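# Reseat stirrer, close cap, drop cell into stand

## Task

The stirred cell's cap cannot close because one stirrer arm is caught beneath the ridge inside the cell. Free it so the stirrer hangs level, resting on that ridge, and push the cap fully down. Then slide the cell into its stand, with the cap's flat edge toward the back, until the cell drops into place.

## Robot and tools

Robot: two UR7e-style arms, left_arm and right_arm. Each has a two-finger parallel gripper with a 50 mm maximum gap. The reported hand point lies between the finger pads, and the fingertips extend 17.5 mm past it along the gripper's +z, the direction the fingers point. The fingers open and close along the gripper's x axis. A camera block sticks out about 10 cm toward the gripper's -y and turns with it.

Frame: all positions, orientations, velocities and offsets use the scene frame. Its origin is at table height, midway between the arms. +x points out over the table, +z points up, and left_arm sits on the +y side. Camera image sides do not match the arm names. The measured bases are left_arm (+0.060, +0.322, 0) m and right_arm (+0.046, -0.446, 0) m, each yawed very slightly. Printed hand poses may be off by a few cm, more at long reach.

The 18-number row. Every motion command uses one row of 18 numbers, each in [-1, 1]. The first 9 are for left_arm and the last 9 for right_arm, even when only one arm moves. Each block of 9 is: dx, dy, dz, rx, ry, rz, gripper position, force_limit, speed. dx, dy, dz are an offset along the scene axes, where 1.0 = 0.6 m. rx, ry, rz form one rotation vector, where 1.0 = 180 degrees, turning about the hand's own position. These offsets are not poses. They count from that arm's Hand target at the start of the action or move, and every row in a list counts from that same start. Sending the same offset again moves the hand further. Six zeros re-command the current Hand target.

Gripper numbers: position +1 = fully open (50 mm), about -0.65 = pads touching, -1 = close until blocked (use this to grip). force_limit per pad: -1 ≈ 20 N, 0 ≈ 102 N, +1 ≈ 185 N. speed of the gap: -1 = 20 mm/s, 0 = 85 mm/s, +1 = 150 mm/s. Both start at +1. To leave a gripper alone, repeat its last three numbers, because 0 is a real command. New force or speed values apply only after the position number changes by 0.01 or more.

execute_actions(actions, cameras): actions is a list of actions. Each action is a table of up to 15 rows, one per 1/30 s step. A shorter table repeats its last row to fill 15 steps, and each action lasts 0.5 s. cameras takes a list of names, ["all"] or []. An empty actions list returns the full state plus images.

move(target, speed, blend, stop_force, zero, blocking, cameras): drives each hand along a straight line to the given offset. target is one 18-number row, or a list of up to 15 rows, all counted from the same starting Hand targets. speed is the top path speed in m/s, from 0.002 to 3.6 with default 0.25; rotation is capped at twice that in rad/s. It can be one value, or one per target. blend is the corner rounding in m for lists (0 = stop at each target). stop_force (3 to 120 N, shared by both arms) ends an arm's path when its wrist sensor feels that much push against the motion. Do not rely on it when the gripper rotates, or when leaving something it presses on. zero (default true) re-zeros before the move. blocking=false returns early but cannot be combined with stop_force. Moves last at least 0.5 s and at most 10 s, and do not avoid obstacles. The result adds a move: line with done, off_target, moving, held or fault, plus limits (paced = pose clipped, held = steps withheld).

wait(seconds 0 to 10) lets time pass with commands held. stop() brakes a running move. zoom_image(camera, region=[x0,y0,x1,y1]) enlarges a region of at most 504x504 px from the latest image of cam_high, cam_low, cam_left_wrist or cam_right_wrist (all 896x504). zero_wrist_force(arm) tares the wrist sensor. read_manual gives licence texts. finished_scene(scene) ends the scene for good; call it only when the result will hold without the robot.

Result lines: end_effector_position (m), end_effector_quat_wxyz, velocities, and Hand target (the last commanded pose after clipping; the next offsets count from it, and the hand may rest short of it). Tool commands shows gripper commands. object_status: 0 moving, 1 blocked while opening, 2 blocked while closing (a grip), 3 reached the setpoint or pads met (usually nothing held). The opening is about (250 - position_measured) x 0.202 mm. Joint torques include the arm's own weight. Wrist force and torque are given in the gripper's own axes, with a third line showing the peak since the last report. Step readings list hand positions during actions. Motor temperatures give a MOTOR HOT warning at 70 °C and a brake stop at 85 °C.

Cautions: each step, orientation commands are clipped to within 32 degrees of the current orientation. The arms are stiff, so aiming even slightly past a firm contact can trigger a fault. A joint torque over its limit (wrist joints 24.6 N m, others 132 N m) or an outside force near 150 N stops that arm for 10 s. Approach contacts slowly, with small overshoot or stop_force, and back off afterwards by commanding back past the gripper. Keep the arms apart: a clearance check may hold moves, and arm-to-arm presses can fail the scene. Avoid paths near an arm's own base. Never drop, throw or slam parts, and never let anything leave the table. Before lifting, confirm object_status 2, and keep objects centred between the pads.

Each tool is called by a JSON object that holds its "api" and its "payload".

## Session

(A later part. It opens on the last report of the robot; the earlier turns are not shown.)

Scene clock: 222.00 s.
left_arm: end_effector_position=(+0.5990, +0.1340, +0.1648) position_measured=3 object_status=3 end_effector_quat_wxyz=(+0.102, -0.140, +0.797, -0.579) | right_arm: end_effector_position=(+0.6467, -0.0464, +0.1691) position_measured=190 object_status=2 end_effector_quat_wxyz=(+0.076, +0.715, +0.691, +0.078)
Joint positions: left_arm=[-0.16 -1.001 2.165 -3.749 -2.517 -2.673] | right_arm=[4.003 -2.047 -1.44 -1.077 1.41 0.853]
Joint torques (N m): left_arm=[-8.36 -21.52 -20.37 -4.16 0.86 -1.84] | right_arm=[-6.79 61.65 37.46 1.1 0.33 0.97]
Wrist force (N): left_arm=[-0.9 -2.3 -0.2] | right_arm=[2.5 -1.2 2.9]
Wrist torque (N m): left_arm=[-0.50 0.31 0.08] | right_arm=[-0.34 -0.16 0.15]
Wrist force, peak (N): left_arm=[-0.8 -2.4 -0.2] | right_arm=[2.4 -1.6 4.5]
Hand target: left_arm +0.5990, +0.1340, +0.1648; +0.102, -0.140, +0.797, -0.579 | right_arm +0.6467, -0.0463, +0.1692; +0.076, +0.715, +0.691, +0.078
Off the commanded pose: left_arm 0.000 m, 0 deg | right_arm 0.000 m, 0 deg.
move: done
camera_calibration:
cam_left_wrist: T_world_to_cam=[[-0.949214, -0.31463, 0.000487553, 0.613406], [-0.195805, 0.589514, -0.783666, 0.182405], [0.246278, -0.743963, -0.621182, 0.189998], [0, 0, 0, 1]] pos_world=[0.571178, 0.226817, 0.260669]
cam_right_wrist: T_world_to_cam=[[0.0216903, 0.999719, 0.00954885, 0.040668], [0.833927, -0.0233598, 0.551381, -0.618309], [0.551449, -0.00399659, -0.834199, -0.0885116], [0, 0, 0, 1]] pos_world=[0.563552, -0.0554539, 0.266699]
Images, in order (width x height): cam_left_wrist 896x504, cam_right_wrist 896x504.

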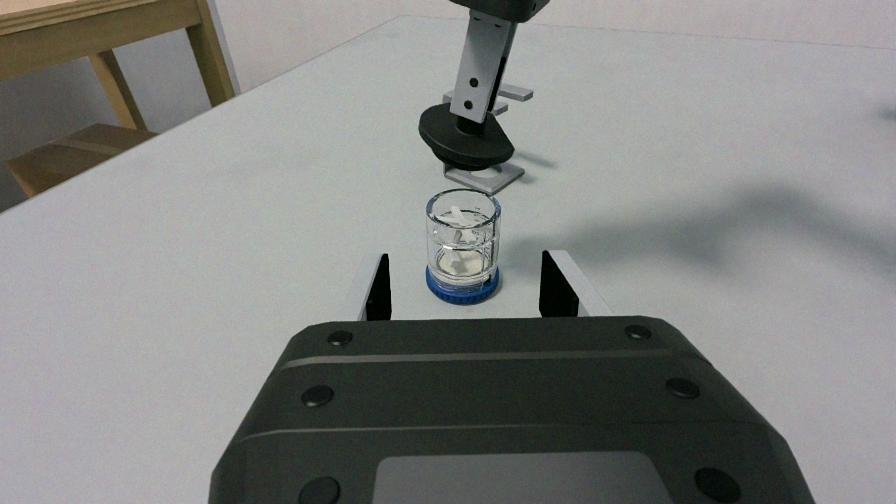

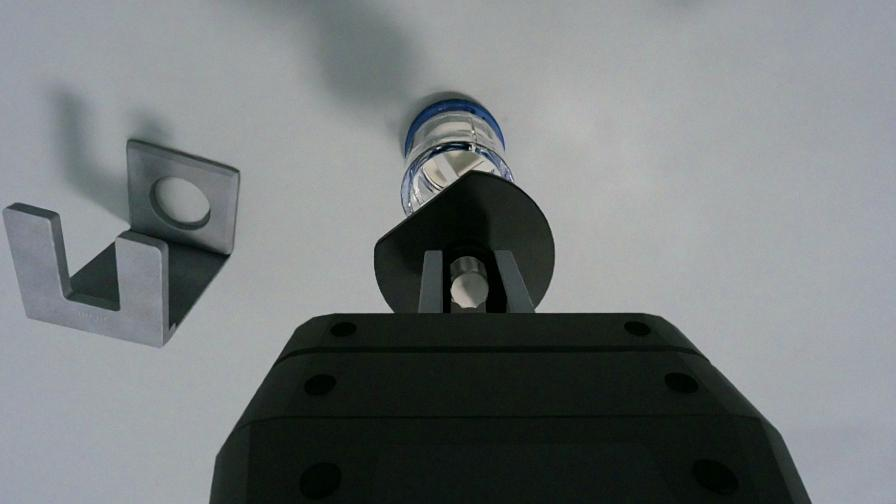

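{"api": "move", "payload": {"target": [[0,0,0,0,0,0,1,1,1, -0.1445,-0.0895,-0.0153,-0.0746,0.0404,0.6806,-1,-0.4,-1],[0,0,0,0,0,0,1,1,1, -0.1445,-0.0895,-0.182,-0.0746,0.0404,0.6806,-1,-0.4,-1]], "speed": [0.4,0.15], "blend": [0.01,0], "cameras": ["cam_left_wrist","cam_right_wrist"]}}

{"api": "zoom_image", "payload": {"camera": "cam_left_wrist", "region": [410, 170, 520, 310]}}

Scene clock: 239.43 s.
left_arm: end_effector_position=(+0.5990, +0.1340, +0.1648) position_measured=3 object_status=3 end_effector_quat_wxyz=(+0.102, -0.140, +0.797, -0.579) | right_arm: end_effector_position=(+0.5599, -0.1000, +0.0601) position_measured=190 object_status=2 end_effector_quat_wxyz=(+0.000, -0.268, +0.963, +0.000)
Joint positions: left_arm=[-0.16 -1.001 2.165 -3.749 -2.517 -2.673] | right_arm=[3.98 -2.021 -1.734 -0.957 1.571 -1.305]
Joint torques (N m): left_arm=[-8.08 -21.37 -20.91 -4.24 0.73 -1.53] | right_arm=[-6.42 32.42 11.8 5.57 -0.42 -1.67]
Wrist force (N): left_arm=[-0.7 -2.0 -0.1] | right_arm=[2.5 -1.2 3.2]
Wrist torque (N m): left_arm=[-0.46 0.27 0.08] | right_arm=[-0.43 -0.17 0.15]
Wrist force, peak (N): left_arm=[-0.8 -2.5 0.0] | right_arm=[2.7 -1.1 4.6]
Hand target: left_arm +0.5990, +0.1340, +0.1648; +0.102, -0.140, +0.797, -0.579 | right_arm +0.5600, -0.1000, +0.0600; +0.000, -0.268, +0.963, +0.000
Off the commanded pose: left_arm 0.000 m, 0 deg | right_arm 0.000 m, 0 deg.
move: done
camera_calibration:
cam_left_wrist: T_world_to_cam=[[-0.949214, -0.31463, 0.000487553, 0.613406], [-0.195805, 0.589514, -0.783666, 0.182405], [0.246278, -0.743963, -0.621182, 0.189998], [0, 0, 0, 1]] pos_world=[0.571178, 0.226817, 0.260669]
cam_right_wrist: T_world_to_cam=[[-0.850301, -0.526277, 0.00458733, 0.433162], [-0.490069, 0.794919, 0.357682, 0.34777], [-0.191886, 0.301889, -0.933832, 0.32105], [0, 0, 0, 1]] pos_world=[0.600355, -0.145408, 0.173429]
Images, in order (width x height): cam_left_wrist 896x504, cam_right_wrist 896x504.

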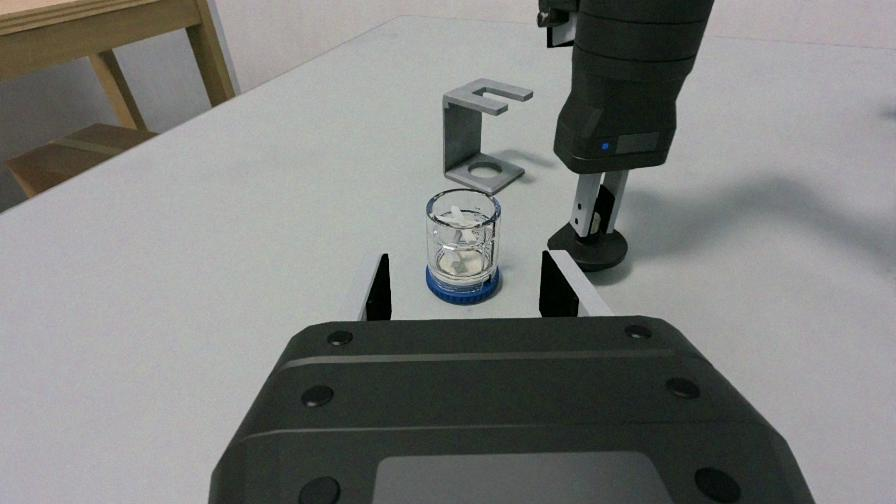

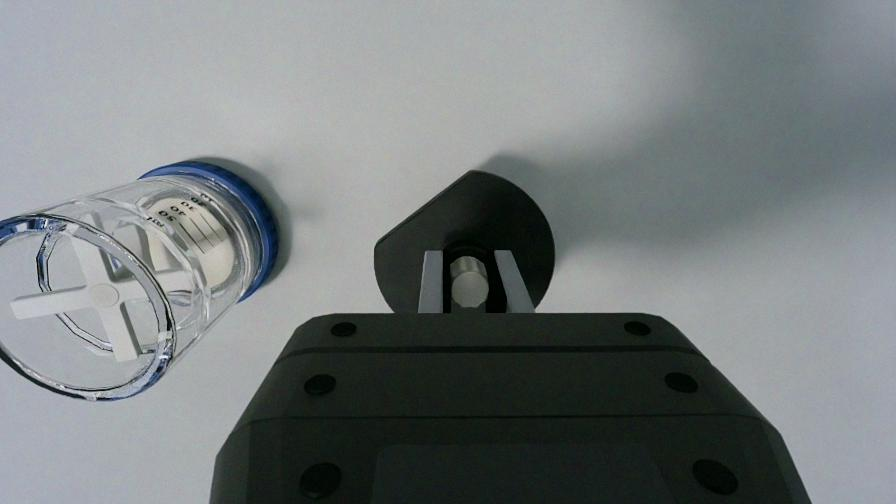

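Scaled by 3.600 from the camera's 896x504 image, which has a finer 1280x720 frame.

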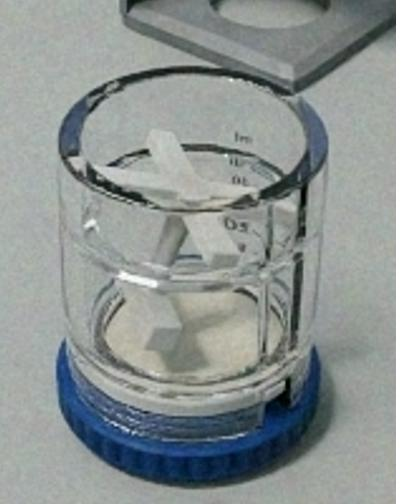

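{"api": "move", "payload": {"target": [0,0,0,0,0,0,1,1,1, 0,0,-0.0283,0,0,0,-1,-0.4,-1], "speed": 0.015, "stop_force": 4}}

{"api": "zoom_image", "payload": {"camera": "cam_right_wrist", "region": [0, 150, 300, 410]}}

Scene clock: 244.27 s.
left_arm: end_effector_position=(+0.5990, +0.1340, +0.1648) position_measured=3 object_status=3 end_effector_quat_wxyz=(+0.102, -0.140, +0.797, -0.579) | right_arm: end_effector_position=(+0.5600, -0.1000, +0.0501) position_measured=190 object_status=2 end_effector_quat_wxyz=(+0.000, -0.268, +0.963, +0.000)
Joint positions: left_arm=[-0.16 -1.001 2.165 -3.749 -2.517 -2.673] | right_arm=[3.98 -2.035 -1.743 -0.934 1.571 -1.305]
Joint torques (N m): left_arm=[-8.19 -21.11 -19.57 -4.02 0.87 -1.61] | right_arm=[-7.76 56.06 33.17 3.09 -0.38 -1.77]
Wrist force (N): left_arm=[-0.6 -2.0 -0.1] | right_arm=[2.7 -1.3 1.2]
Wrist torque (N m): left_arm=[-0.47 0.26 0.08] | right_arm=[-0.36 -0.13 0.15]
Wrist force, peak (N): left_arm=[-0.8 -2.3 0.0] | right_arm=[0.7 0.9 -9.3]
Hand target: left_arm +0.5990, +0.1340, +0.1648; +0.102, -0.140, +0.797, -0.579 | right_arm +0.5600, -0.1000, +0.0501; +0.000, -0.268, +0.963, +0.000 (not the last commanded pose)
Off the commanded pose: left_arm 0.000 m, 0 deg | right_arm 0.007 m, 0 deg.
move: contact (right_arm)

Scaled by 1.680 from the camera's 896x504 image, which has a finer 1280x720 frame.
This view is cut from an older image: the scene may have changed since it was taken.

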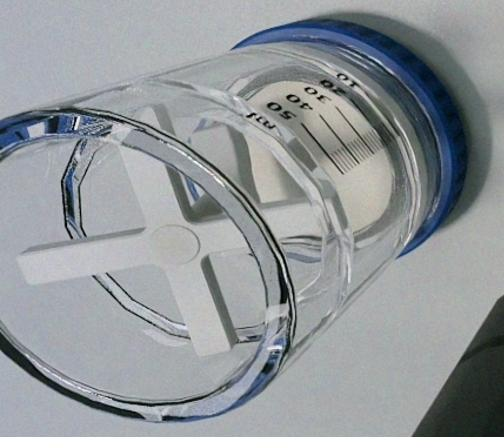

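{"api": "move", "payload": {"target": [[0,0,0,0,0,0,1,1,1, 0,0,0.0005,0,0,0,0.076,-0.4,0],[0,0,0,0,0,0,1,1,1, 0,0,0.11,0,0,0,0.076,-0.4,0],[0,0,0,0,0,0,1,1,1, 0.2,0.1042,0.2132,-0.0597,0.0323,-0.6818,0.076,-0.4,0]], "speed": [0.02,0.12,0.4], "blend": [0,0.01,0], "cameras": ["cam_left_wrist","cam_right_wrist"]}}

{"api": "zoom_image", "payload": {"camera": "cam_right_wrist", "region": [380, 130, 520, 270]}}

{"api": "zoom_image", "payload": {"camera": "cam_left_wrist", "region": [415, 180, 515, 280]}}

Scene clock: 269.30 s.
left_arm: end_effector_position=(+0.5990, +0.1340, +0.1648) position_measured=3 object_status=3 end_effector_quat_wxyz=(+0.102, -0.140, +0.797, -0.579) | right_arm: end_effector_position=(+0.6800, -0.0375, +0.1780) position_measured=141 object_status=3 end_effector_quat_wxyz=(-0.061, +0.716, +0.692, -0.063)
Joint positions: left_arm=[-0.16 -1.001 2.165 -3.749 -2.517 -2.673] | right_arm=[3.882 -2.326 -0.881 -1.639 1.684 0.737]
Joint torques (N m): left_arm=[-8.14 -21.09 -19.53 -4.07 0.63 -1.77] | right_arm=[-8.63 47.38 38.63 0.76 1.91 2.06]
Wrist force (N): left_arm=[-0.5 -2.1 -0.2] | right_arm=[2.9 -1.0 3.0]
Wrist torque (N m): left_arm=[-0.47 0.25 0.08] | right_arm=[-0.42 -0.25 0.07]
Wrist force, peak (N): left_arm=[-0.8 -2.3 -0.1] | right_arm=[2.8 -1.0 3.9]
Hand target: left_arm +0.5990, +0.1340, +0.1648; +0.102, -0.140, +0.797, -0.579 | right_arm +0.6800, -0.0375, +0.1781; -0.061, +0.716, +0.692, -0.063
Off the commanded pose: left_arm 0.000 m, 0 deg | right_arm 0.000 m, 0 deg.
move: done
camera_calibration:
cam_left_wrist: T_world_to_cam=[[-0.949214, -0.31463, 0.000487553, 0.613406], [-0.195805, 0.589514, -0.783666, 0.182405], [0.246278, -0.743963, -0.621182, 0.189998], [0, 0, 0, 1]] pos_world=[0.571178, 0.226817, 0.260669]
cam_right_wrist: T_world_to_cam=[[0.0237108, 0.999719, 0.000418774, 0.0312287], [0.981486, -0.023358, 0.190105, -0.686782], [0.190061, -0.00409652, -0.981764, 0.172711], [0, 0, 0, 1]] pos_world=[0.640501, -0.0465543, 0.300109]
Images, in order (width x height): cam_left_wrist 896x504, cam_right_wrist 896x504.

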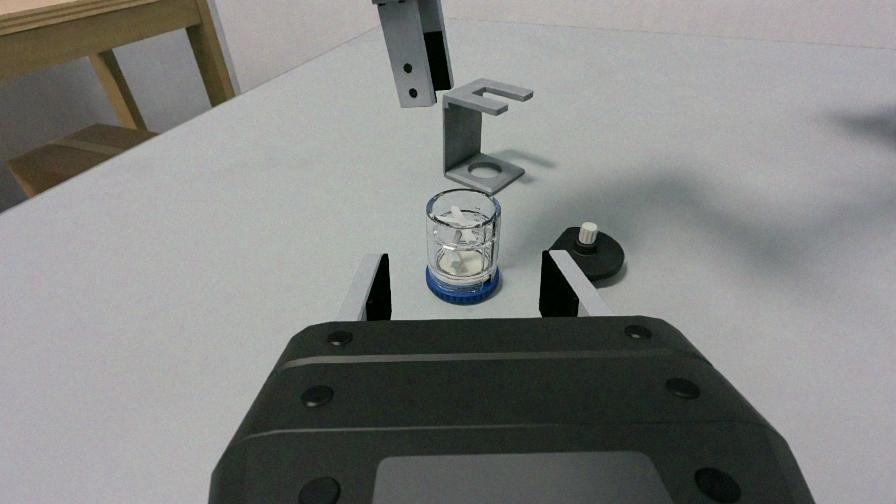

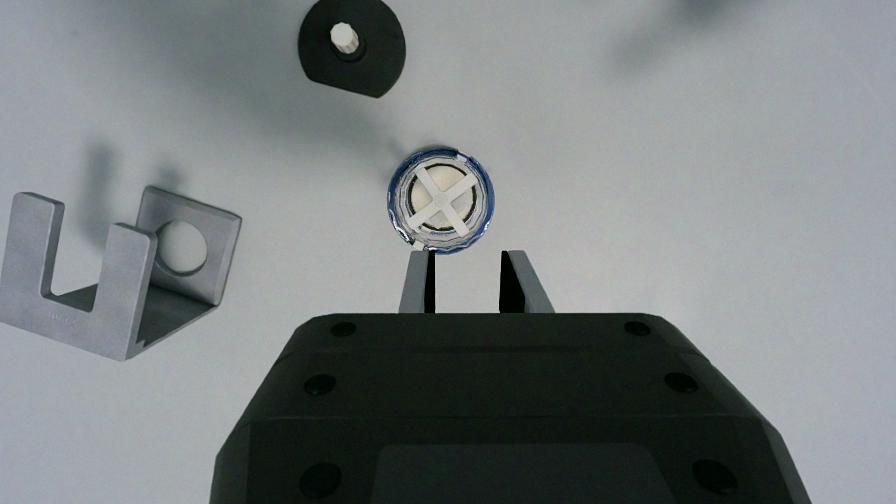

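Scaled by 3.600 from the camera's 896x504 image, which has a finer 1280x720 frame.

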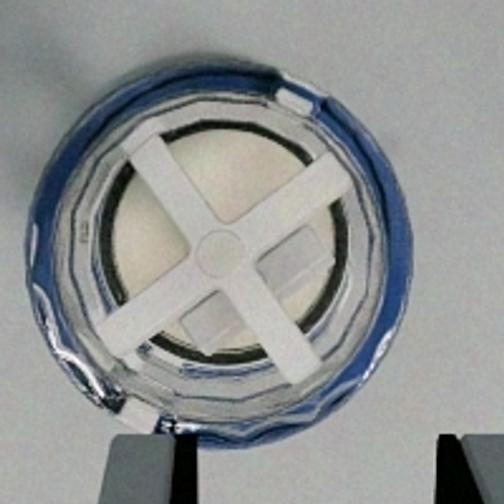

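Scaled by 5.040 from the camera's 896x504 image, which has a finer 1280x720 frame.

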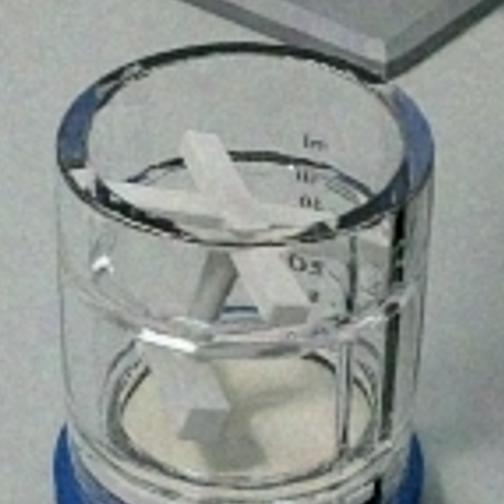

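{"api": "move", "payload": {"target": [0,0,0,0,0,0,1,1,1, -0.0318,-0.0107,-0.0468,0.01767,-0.05368,0.20184,-0.3035,-0.75,0], "speed": 0.25, "cameras": ["cam_left_wrist","cam_right_wrist"]}}

{"api": "zoom_image", "payload": {"camera": "cam_right_wrist", "region": [380, 160, 560, 320]}}

{"api": "zoom_image", "payload": {"camera": "cam_left_wrist", "region": [415, 130, 525, 290]}}

Scene clock: 350.37 s.
left_arm: end_effector_position=(+0.5990, +0.1340, +0.1648) position_measured=3 object_status=3 end_effector_quat_wxyz=(+0.102, -0.140, +0.797, -0.579) | right_arm: end_effector_position=(+0.6609, -0.0439, +0.1500) position_measured=198 object_status=3 end_effector_quat_wxyz=(+0.000, +0.466, +0.885, +0.000)
Joint positions: left_arm=[-0.16 -1.001 2.165 -3.749 -2.517 -2.673] | right_arm=[3.933 -2.183 -1.219 -1.31 1.571 0.16]
Joint torques (N m): left_arm=[-7.86 -22.15 -19.42 -4.05 0.64 -1.46] | right_arm=[10.4 66.9 14.21 5.55 -1.34 -1.63]
Wrist force (N): left_arm=[-0.8 -2.1 0.0] | right_arm=[2.7 -1.2 2.7]
Wrist torque (N m): left_arm=[-0.47 0.29 0.08] | right_arm=[-0.43 -0.20 0.13]
Wrist force, peak (N): left_arm=[-0.8 -2.4 0.1] | right_arm=[2.9 -0.9 3.1]
Hand target: left_arm +0.5990, +0.1340, +0.1648; +0.102, -0.140, +0.797, -0.579 | right_arm +0.6609, -0.0439, +0.1500; +0.000, +0.466, +0.885, +0.000
Off the commanded pose: left_arm 0.000 m, 0 deg | right_arm 0.000 m, 0 deg.
move: done
camera_calibration:
cam_left_wrist: T_world_to_cam=[[-0.949214, -0.31463, 0.000487553, 0.613406], [-0.195805, 0.589514, -0.783666, 0.182405], [0.246278, -0.743963, -0.621182, 0.189998], [0, 0, 0, 1]] pos_world=[0.571178, 0.226817, 0.260669]
cam_right_wrist: T_world_to_cam=[[-0.574526, 0.818474, 0.00452634, 0.424924], [0.765315, 0.535234, 0.357515, -0.520595], [0.290194, 0.208866, -0.933896, 0.0847331], [0, 0, 0, 1]] pos_world=[0.61796, -0.0868467, 0.263329]
Images, in order (width x height): cam_left_wrist 896x504, cam_right_wrist 896x504.

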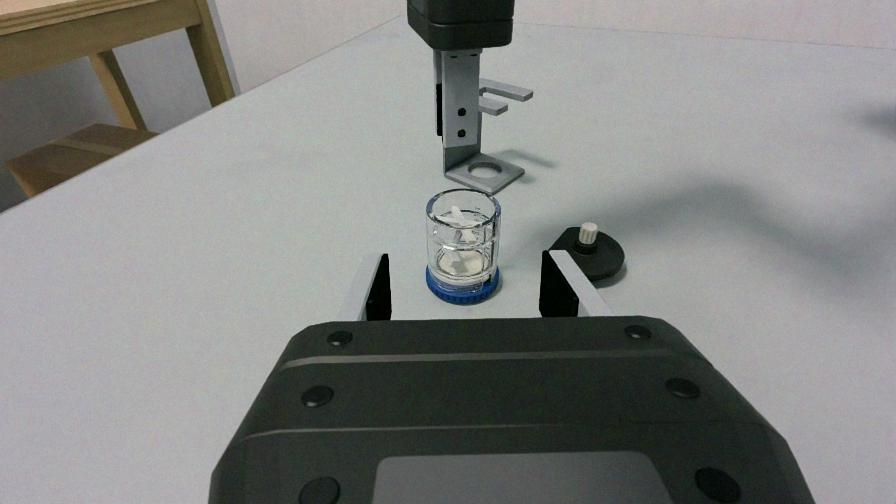

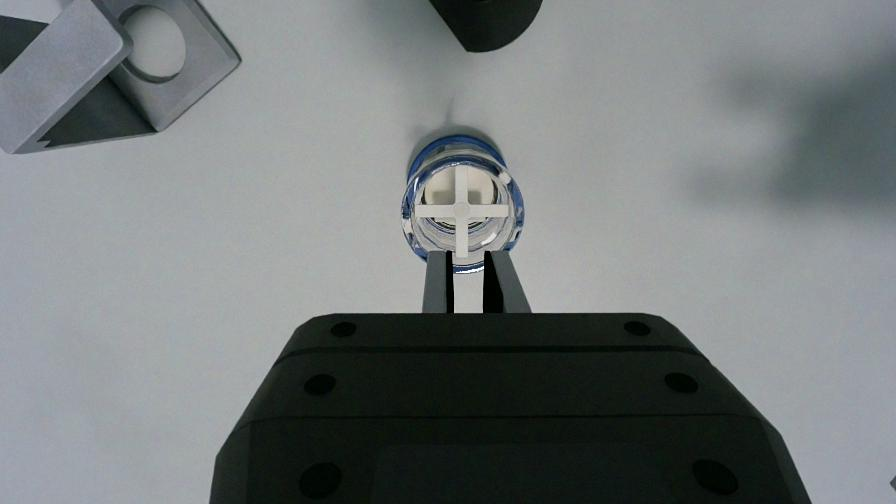

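Scaled by 2.800 from the camera's 896x504 image, which has a finer 1280x720 frame.

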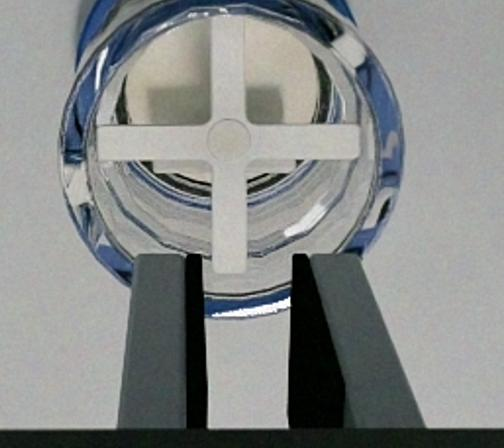

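Scaled by 3.150 from the camera's 896x504 image, which has a finer 1280x720 frame.

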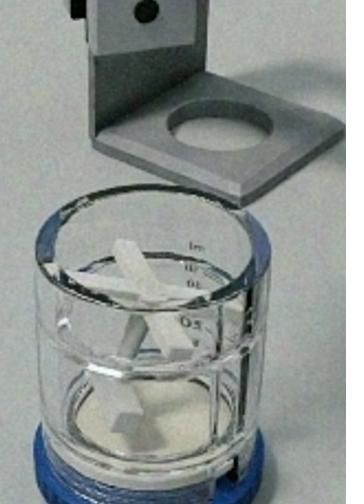

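{"api": "move", "payload": {"target": [0,0,0,0,0,0,1,1,1, 0.0004,0.0003,-0.0883,0,0,0.0044,-0.3035,-0.75,0], "speed": 0.08, "cameras": ["cam_right_wrist"]}}

{"api": "zoom_image", "payload": {"camera": "cam_right_wrist", "region": [370, 130, 570, 320]}}

Scene clock: 367.77 s.
left_arm: end_effector_position=(+0.5990, +0.1340, +0.1648) position_measured=3 object_status=3 end_effector_quat_wxyz=(+0.102, -0.140, +0.797, -0.579) | right_arm: end_effector_position=(+0.6611, -0.0437, +0.0971) position_measured=198 object_status=3 end_effector_quat_wxyz=(+0.000, +0.460, +0.888, +0.000)
Joint positions: left_arm=[-0.16 -1.001 2.165 -3.749 -2.517 -2.673] | right_arm=[3.933 -2.225 -1.292 -1.196 1.571 0.146]
Joint torques (N m): left_arm=[-7.12 -21.78 -19.38 -3.83 0.87 -1.42] | right_arm=[-1.21 42.58 14 5.73 -0.26 -1.82]
Wrist force (N): left_arm=[-0.7 -2.0 -0.2] | right_arm=[2.9 -1.1 2.7]
Wrist torque (N m): left_arm=[-0.47 0.27 0.08] | right_arm=[-0.41 -0.23 0.15]
Wrist force, peak (N): left_arm=[-0.7 -2.4 -0.1] | right_arm=[2.7 -1.0 3.6]
Hand target: left_arm +0.5990, +0.1340, +0.1648; +0.102, -0.140, +0.797, -0.579 | right_arm +0.6611, -0.0438, +0.0970; +0.000, +0.460, +0.888, +0.000
Off the commanded pose: left_arm 0.000 m, 0 deg | right_arm 0.000 m, 0 deg.
move: done
camera_calibration:
cam_right_wrist: T_world_to_cam=[[-0.585949, 0.810335, 0.00458034, 0.432298], [0.757722, 0.545884, 0.357585, -0.496513], [0.287264, 0.212998, -0.933869, 0.0373317], [0, 0, 0, 1]] pos_world=[0.6188, -0.0872186, 0.210429]
Images, in order (width x height): cam_right_wrist 896x504.

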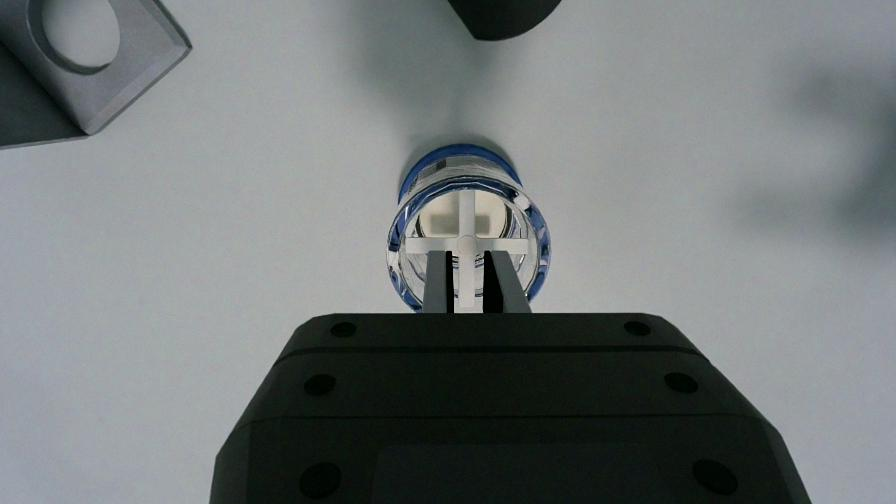

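Scaled by 2.520 from the camera's 896x504 image, which has a finer 1280x720 frame.

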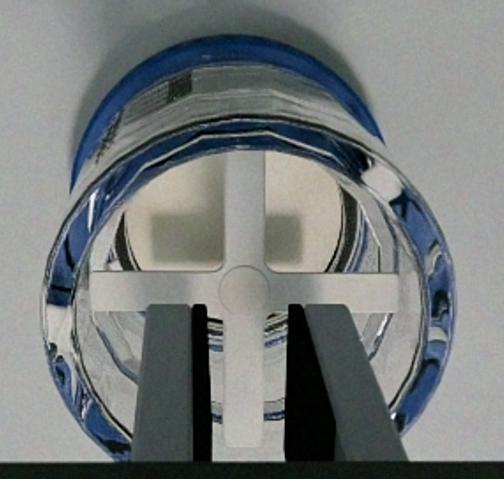

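{"api": "move", "payload": {"target": [0,0,0,0,0,0,1,1,1, 0,0,-0.0383,0,0,0,-0.3035,-0.75,0], "speed": 0.01, "stop_force": 3, "cameras": ["cam_right_wrist","cam_left_wrist"]}}

{"api": "zoom_image", "payload": {"camera": "cam_right_wrist", "region": [370, 150, 570, 320]}}

{"api": "zoom_image", "payload": {"camera": "cam_left_wrist", "region": [415, 170, 515, 290]}}

Scene clock: 378.10 s.
left_arm: end_effector_position=(+0.5990, +0.1340, +0.1648) position_measured=3 object_status=3 end_effector_quat_wxyz=(+0.102, -0.140, +0.797, -0.579) | right_arm: end_effector_position=(+0.6611, -0.0438, +0.0817) position_measured=198 object_status=3 end_effector_quat_wxyz=(+0.000, +0.460, +0.888, +0.000)
Joint positions: left_arm=[-0.16 -1.001 2.165 -3.749 -2.517 -2.673] | right_arm=[3.933 -2.239 -1.309 -1.164 1.571 0.146]
Joint torques (N m): left_arm=[-7.83 -21.74 -19.45 -4 0.69 -1.37] | right_arm=[-6.98 65.79 36.41 1.31 -1.18 -1.86]
Wrist force (N): left_arm=[-0.8 -2.0 -0.2] | right_arm=[2.8 -0.8 0.3]
Wrist torque (N m): left_arm=[-0.47 0.30 0.08] | right_arm=[-0.39 -0.19 0.16]
Wrist force, peak (N): left_arm=[-0.8 -2.4 -0.2] | right_arm=[2.4 -3.0 -11.4]
Hand target: left_arm +0.5990, +0.1340, +0.1648; +0.102, -0.140, +0.797, -0.579 | right_arm +0.6611, -0.0438, +0.0817; +0.000, +0.460, +0.888, +0.000 (not the last commanded pose)
Off the commanded pose: left_arm 0.000 m, 0 deg | right_arm 0.008 m, 0 deg.
move: contact (right_arm)
camera_calibration:
cam_left_wrist: T_world_to_cam=[[-0.949214, -0.31463, 0.000487553, 0.613406], [-0.195805, 0.589514, -0.783666, 0.182405], [0.246278, -0.743963, -0.621182, 0.189998], [0, 0, 0, 1]] pos_world=[0.571178, 0.226817, 0.260669]
cam_right_wrist: T_world_to_cam=[[-0.585949, 0.810335, 0.00458034, 0.432449], [0.757722, 0.545884, 0.357585, -0.490952], [0.287264, 0.212998, -0.933869, 0.0229715], [0, 0, 0, 1]] pos_world=[0.6188, -0.0873186, 0.195029]
Images, in order (width x height): cam_left_wrist 896x504, cam_right_wrist 896x504.

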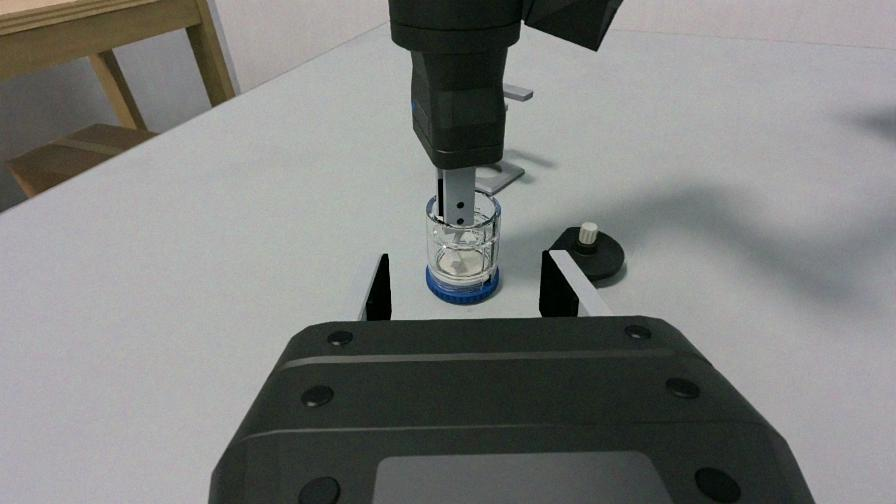

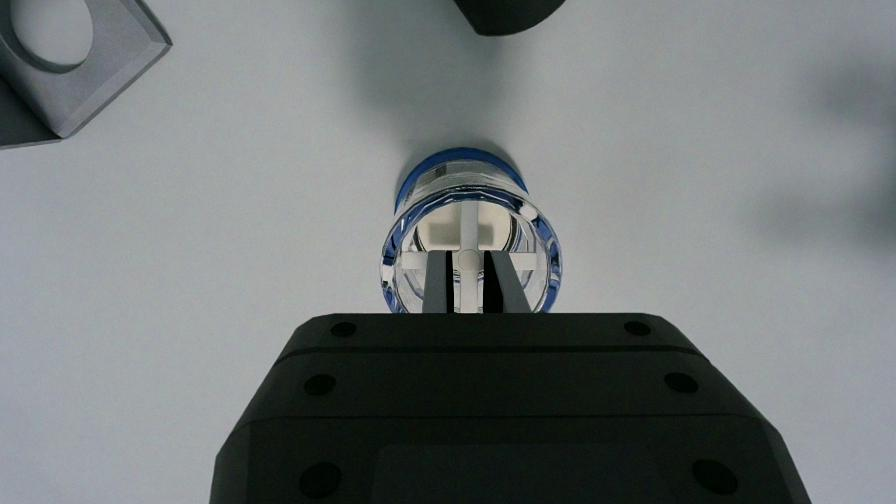

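Scaled by 2.520 from the camera's 896x504 image, which has a finer 1280x720 frame.

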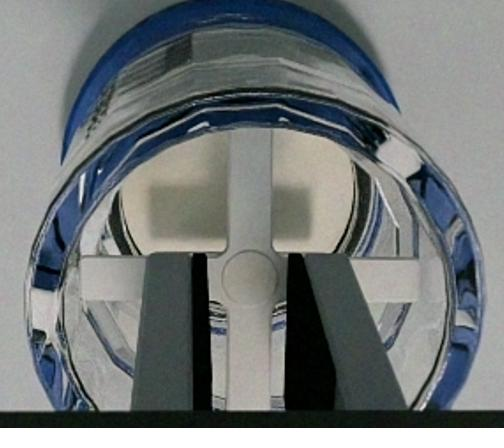

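Scaled by 4.200 from the camera's 896x504 image, which has a finer 1280x720 frame.

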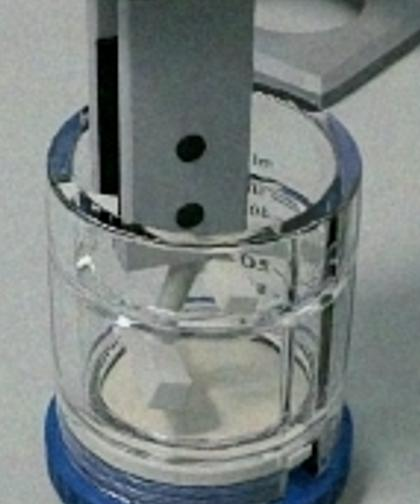

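{"api": "zoom_image", "payload": {"camera": "cam_right_wrist", "region": [370, 140, 570, 240]}}

{"api": "zoom_image", "payload": {"camera": "cam_right_wrist", "region": [370, 225, 570, 325]}}

Scaled by 2.520 from the camera's 896x504 image, which has a finer 1280x720 frame.

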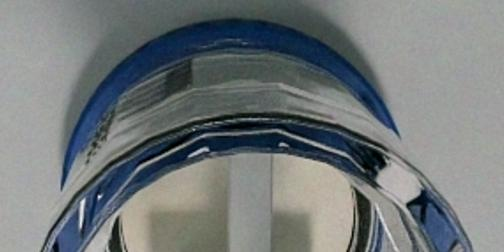

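Scaled by 2.520 from the camera's 896x504 image, which has a finer 1280x720 frame.

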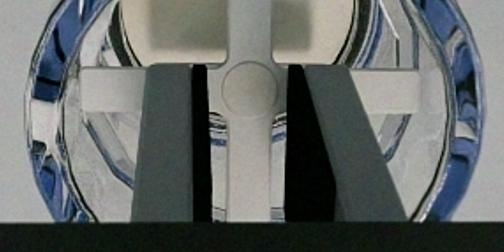

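{"api": "move", "payload": {"target": [[0,0,0,0,0,0,1,1,1, 0,0,0.003,0,0,0,-0.3035,-0.75,0],[0,0,0,0,0,0,1,1,1, -0.00286,-0.00202,0.003,0,0,0,-0.3035,-0.75,0],[0,0,0,0,0,0,1,1,1, -0.00286,-0.00202,0.0005,0,0,0,-0.3035,-0.75,0],[0,0,0,0,0,0,1,1,1, -0.00286,-0.00202,0.0005,0,0,0,-1,-0.75,-1]], "speed": 0.02, "cameras": ["cam_right_wrist","cam_left_wrist"]}}

{"api": "zoom_image", "payload": {"camera": "cam_right_wrist", "region": [370, 150, 570, 320]}}

{"api": "zoom_image", "payload": {"camera": "cam_left_wrist", "region": [415, 170, 515, 310]}}

Scene clock: 462.43 s.
left_arm: end_effector_position=(+0.5990, +0.1340, +0.1648) position_measured=3 object_status=3 end_effector_quat_wxyz=(+0.102, -0.140, +0.797, -0.579) | right_arm: end_effector_position=(+0.6594, -0.0450, +0.0820) position_measured=227 object_status=2 end_effector_quat_wxyz=(+0.000, +0.460, +0.888, +0.000)
Joint positions: left_arm=[-0.16 -1.001 2.165 -3.749 -2.517 -2.673] | right_arm=[3.933 -2.234 -1.317 -1.161 1.571 0.146]
Joint torques (N m): left_arm=[-7.76 -21.34 -19.16 -4.09 0.66 -1.21] | right_arm=[9.03 41.89 14 5.5 0.05 1.9]
Wrist force (N): left_arm=[-0.6 -2.2 0.0] | right_arm=[2.9 -0.9 2.8]
Wrist torque (N m): left_arm=[-0.49 0.26 0.08] | right_arm=[-0.38 -0.21 0.15]
Wrist force, peak (N): left_arm=[-0.9 -2.4 0.1] | right_arm=[2.6 -0.9 3.2]
Hand target: left_arm +0.5990, +0.1340, +0.1648; +0.102, -0.140, +0.797, -0.579 | right_arm +0.6594, -0.0450, +0.0820; +0.000, +0.460, +0.888, +0.000
Off the commanded pose: left_arm 0.000 m, 0 deg | right_arm 0.000 m, 0 deg.
move: done
camera_calibration:
cam_left_wrist: T_world_to_cam=[[-0.949214, -0.31463, 0.000487553, 0.613406], [-0.195805, 0.589514, -0.783666, 0.182405], [0.246278, -0.743963, -0.621182, 0.189998], [0, 0, 0, 1]] pos_world=[0.571178, 0.226817, 0.260669]
cam_right_wrist: T_world_to_cam=[[-0.585949, 0.810335, 0.00458034, 0.432424], [0.757722, 0.545884, 0.357585, -0.489116], [0.287264, 0.212998, -0.933869, 0.0239956], [0, 0, 0, 1]] pos_world=[0.6171, -0.0885186, 0.195329]
Images, in order (width x height): cam_left_wrist 896x504, cam_right_wrist 896x504.

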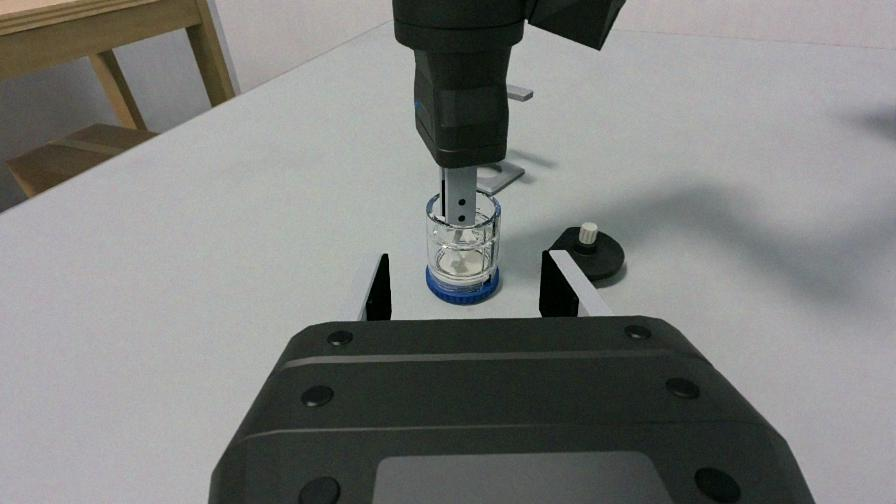

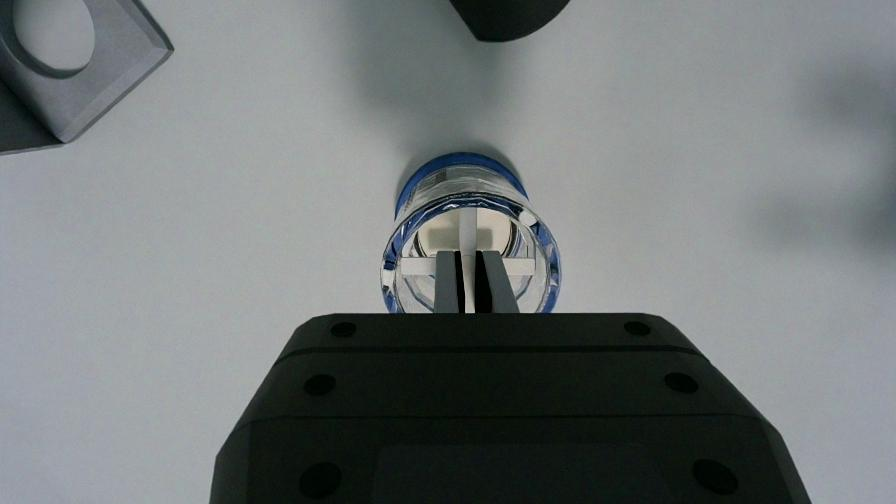

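Scaled by 2.520 from the camera's 896x504 image, which has a finer 1280x720 frame.

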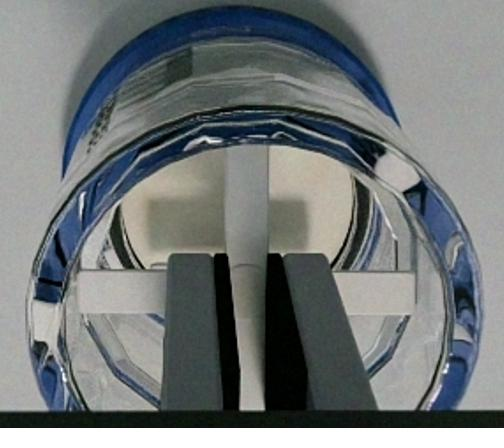

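Scaled by 3.600 from the camera's 896x504 image, which has a finer 1280x720 frame.

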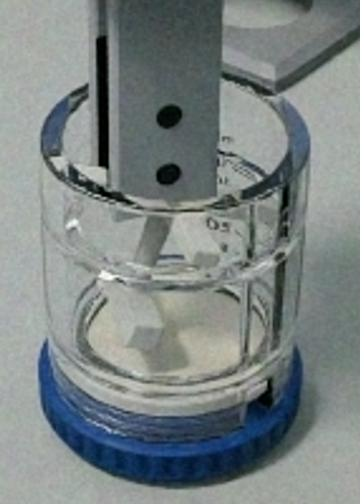

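{"api": "move", "payload": {"target": [0,0,0,0,0,0,1,1,1, -0.00092,-0.00065,0.00163,0.01926,-0.0272,0,-1,-0.75,-1], "speed": 0.04}}

{"api": "move", "payload": {"target": [0,0,0,0,0,0,1,1,1, 0,0,0.02183,0,0,0,-1,-0.75,-1], "speed": 0.02, "stop_force": 6, "cameras": ["cam_right_wrist","cam_left_wrist"]}}

{"api": "zoom_image", "payload": {"camera": "cam_right_wrist", "region": [370, 150, 570, 320]}}

{"api": "zoom_image", "payload": {"camera": "cam_left_wrist", "region": [415, 170, 515, 310]}}

Scene clock: 501.63 s.
left_arm: end_effector_position=(+0.5990, +0.1340, +0.1648) position_measured=3 object_status=3 end_effector_quat_wxyz=(+0.102, -0.140, +0.797, -0.579) | right_arm: end_effector_position=(+0.6589, -0.0454, +0.0830) position_measured=227 object_status=2 end_effector_quat_wxyz=(+0.024, +0.459, +0.887, +0.046)
Joint positions: left_arm=[-0.16 -1.001 2.165 -3.749 -2.517 -2.673] | right_arm=[3.939 -2.185 -1.432 -0.993 1.555 0.151]
Joint torques (N m): left_arm=[-7.41 -22.01 -18.6 -3.9 0.43 -1.38] | right_arm=[9.64 65.01 14.37 5.96 -1.38 1.94]
Wrist force (N): left_arm=[-0.9 -2.1 -0.1] | right_arm=[3.0 -1.3 2.9]
Wrist torque (N m): left_arm=[-0.48 0.31 0.08] | right_arm=[-0.37 -0.21 0.06]
Wrist force, peak (N): left_arm=[-0.7 -2.4 -0.2] | right_arm=[3.0 -1.1 3.2]
Hand target: left_arm +0.5990, +0.1340, +0.1648; +0.102, -0.140, +0.797, -0.579 | right_arm +0.6589, -0.0454, +0.0830; +0.024, +0.459, +0.887, +0.046
Off the commanded pose: left_arm 0.000 m, 0 deg | right_arm 0.000 m, 0 deg.
move: done

Scene clock: 503.20 s.
left_arm: end_effector_position=(+0.5990, +0.1340, +0.1648) position_measured=3 object_status=3 end_effector_quat_wxyz=(+0.102, -0.140, +0.797, -0.579) | right_arm: end_effector_position=(+0.6589, -0.0454, +0.0961) position_measured=227 object_status=2 end_effector_quat_wxyz=(+0.024, +0.459, +0.887, +0.046)
Joint positions: left_arm=[-0.16 -1.001 2.165 -3.749 -2.517 -2.673] | right_arm=[3.939 -2.171 -1.418 -1.02 1.555 0.151]
Joint torques (N m): left_arm=[-7.08 -22.23 -19.61 -4.05 0.57 -1.28] | right_arm=[9.48 65.44 35.94 1.16 -1.15 1.73]
Wrist force (N): left_arm=[-0.6 -2.1 -0.1] | right_arm=[2.8 -1.1 2.8]
Wrist torque (N m): left_arm=[-0.49 0.26 0.08] | right_arm=[-0.37 -0.20 0.05]
Wrist force, peak (N): left_arm=[-0.7 -2.4 -0.1] | right_arm=[2.9 -1.3 3.2]
Hand target: left_arm +0.5990, +0.1340, +0.1648; +0.102, -0.140, +0.797, -0.579 | right_arm +0.6589, -0.0454, +0.0961; +0.024, +0.459, +0.887, +0.046
Off the commanded pose: left_arm 0.000 m, 0 deg | right_arm 0.000 m, 0 deg.
move: done
camera_calibration:
cam_left_wrist: T_world_to_cam=[[-0.949214, -0.31463, 0.000487553, 0.613406], [-0.195805, 0.589514, -0.783666, 0.182405], [0.246278, -0.743963, -0.621182, 0.189998], [0, 0, 0, 1]] pos_world=[0.571178, 0.226817, 0.260669]
cam_right_wrist: T_world_to_cam=[[-0.586274, 0.810105, 0.00347987, 0.432674], [0.723027, 0.521309, 0.453286, -0.480965], [0.365395, 0.268266, -0.891358, -0.0156594], [0, 0, 0, 1]] pos_world=[0.607139, -0.0955788, 0.202551]
Images, in order (width x height): cam_left_wrist 896x504, cam_right_wrist 896x504.

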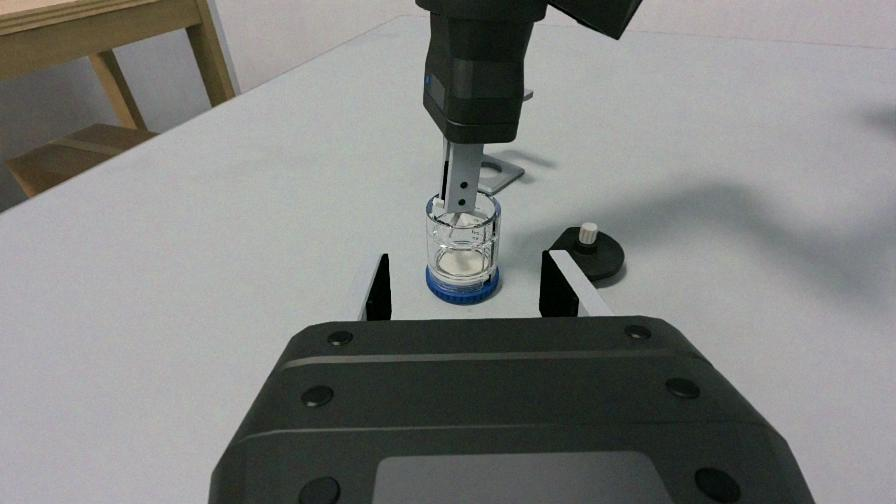

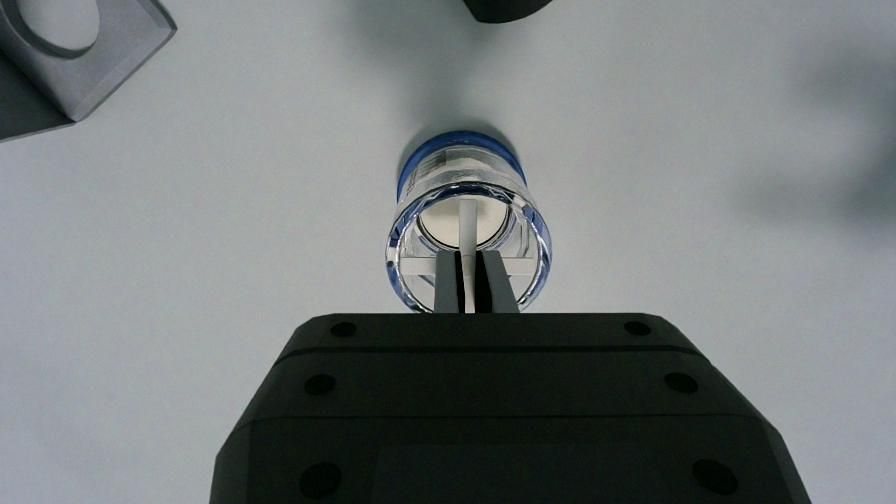

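Scaled by 2.520 from the camera's 896x504 image, which has a finer 1280x720 frame.

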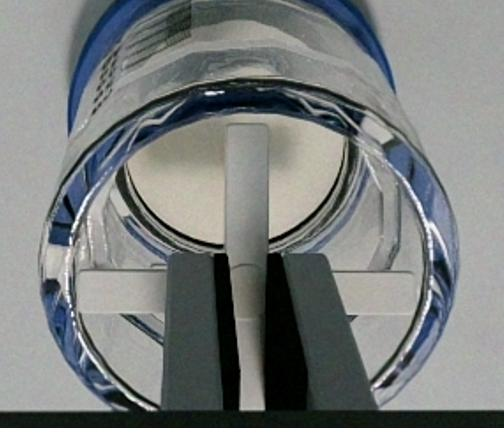

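Scaled by 3.600 from the camera's 896x504 image, which has a finer 1280x720 frame.

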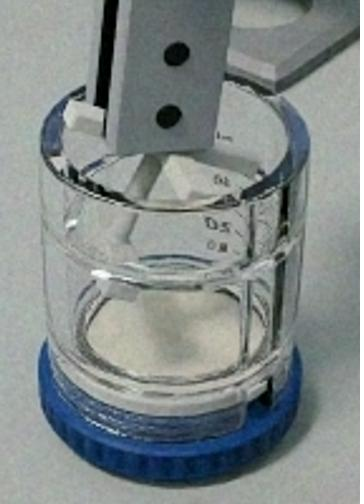

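{"api": "move", "payload": {"target": [0,0,0,0,0,0,1,1,1, 0.00627,0.00444,-0.00418,-0.06646,0.09385,0,-1,-0.75,-1], "speed": 0.06, "cameras": ["cam_right_wrist","cam_left_wrist"]}}

{"api": "zoom_image", "payload": {"camera": "cam_right_wrist", "region": [350, 150, 590, 320]}}

{"api": "zoom_image", "payload": {"camera": "cam_left_wrist", "region": [415, 170, 515, 310]}}

Scene clock: 515.20 s.
left_arm: end_effector_position=(+0.5990, +0.1340, +0.1648) position_measured=3 object_status=3 end_effector_quat_wxyz=(+0.102, -0.140, +0.797, -0.579) | right_arm: end_effector_position=(+0.6626, -0.0427, +0.0935) position_measured=227 object_status=2 end_effector_quat_wxyz=(-0.059, +0.456, +0.881, -0.114)
Joint positions: left_arm=[-0.16 -1.001 2.165 -3.749 -2.517 -2.673] | right_arm=[3.92 -2.394 -0.958 -1.615 1.604 0.129]
Joint torques (N m): left_arm=[-7.45 -21.75 -18.98 -3.92 0.37 -1.5] | right_arm=[-8.61 49.34 35.82 0.05 1.42 -1.6]
Wrist force (N): left_arm=[-0.6 -2.4 -0.3] | right_arm=[2.9 -0.1 3.2]
Wrist torque (N m): left_arm=[-0.52 0.25 0.08] | right_arm=[-0.38 -0.25 0.17]
Wrist force, peak (N): left_arm=[-0.9 -2.3 0.0] | right_arm=[3.0 -1.0 3.3]
Hand target: left_arm +0.5990, +0.1340, +0.1648; +0.102, -0.140, +0.797, -0.579 | right_arm +0.6626, -0.0427, +0.0935; -0.059, +0.456, +0.881, -0.114
Off the commanded pose: left_arm 0.000 m, 0 deg | right_arm 0.000 m, 0 deg.
move: done
camera_calibration:
cam_left_wrist: T_world_to_cam=[[-0.949214, -0.31463, 0.000487553, 0.613406], [-0.195805, 0.589514, -0.783666, 0.182405], [0.246278, -0.743963, -0.621182, 0.189998], [0, 0, 0, 1]] pos_world=[0.571178, 0.226817, 0.260669]
cam_right_wrist: T_world_to_cam=[[-0.584727, 0.8112, 0.0069458, 0.431421], [0.806823, 0.580638, 0.109066, -0.504736], [0.0844412, 0.0693777, -0.99401, 0.167207], [0, 0, 0, 1]] pos_world=[0.645378, -0.0685007, 0.218258]
Images, in order (width x height): cam_left_wrist 896x504, cam_right_wrist 896x504.

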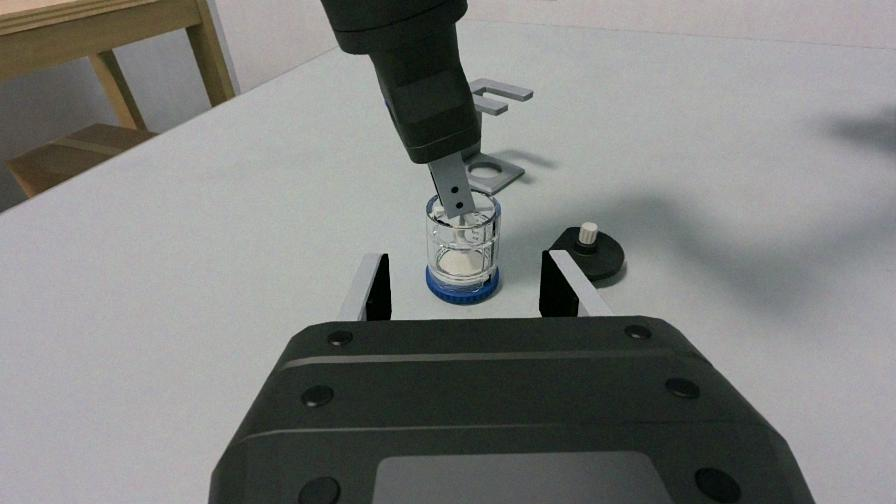

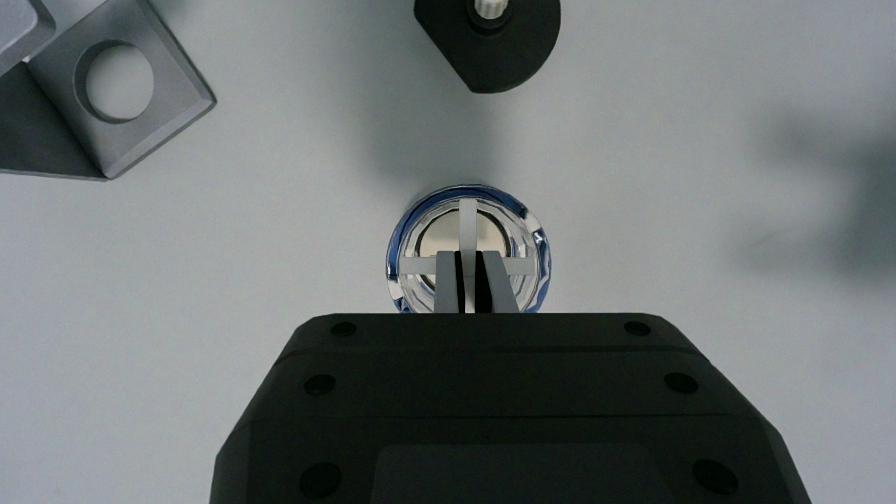

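Scaled by 2.100 from the camera's 896x504 image, which has a finer 1280x720 frame.

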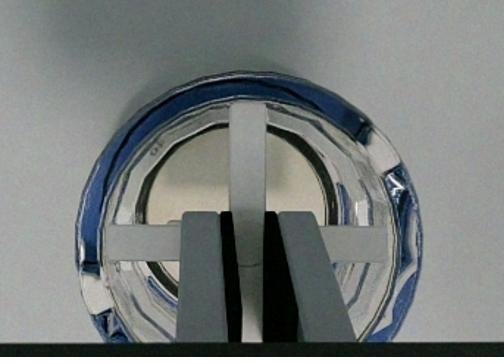

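Scaled by 3.600 from the camera's 896x504 image, which has a finer 1280x720 frame.

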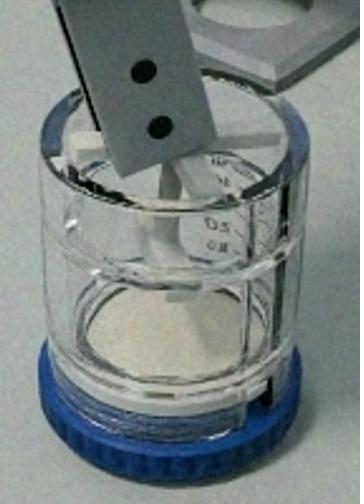

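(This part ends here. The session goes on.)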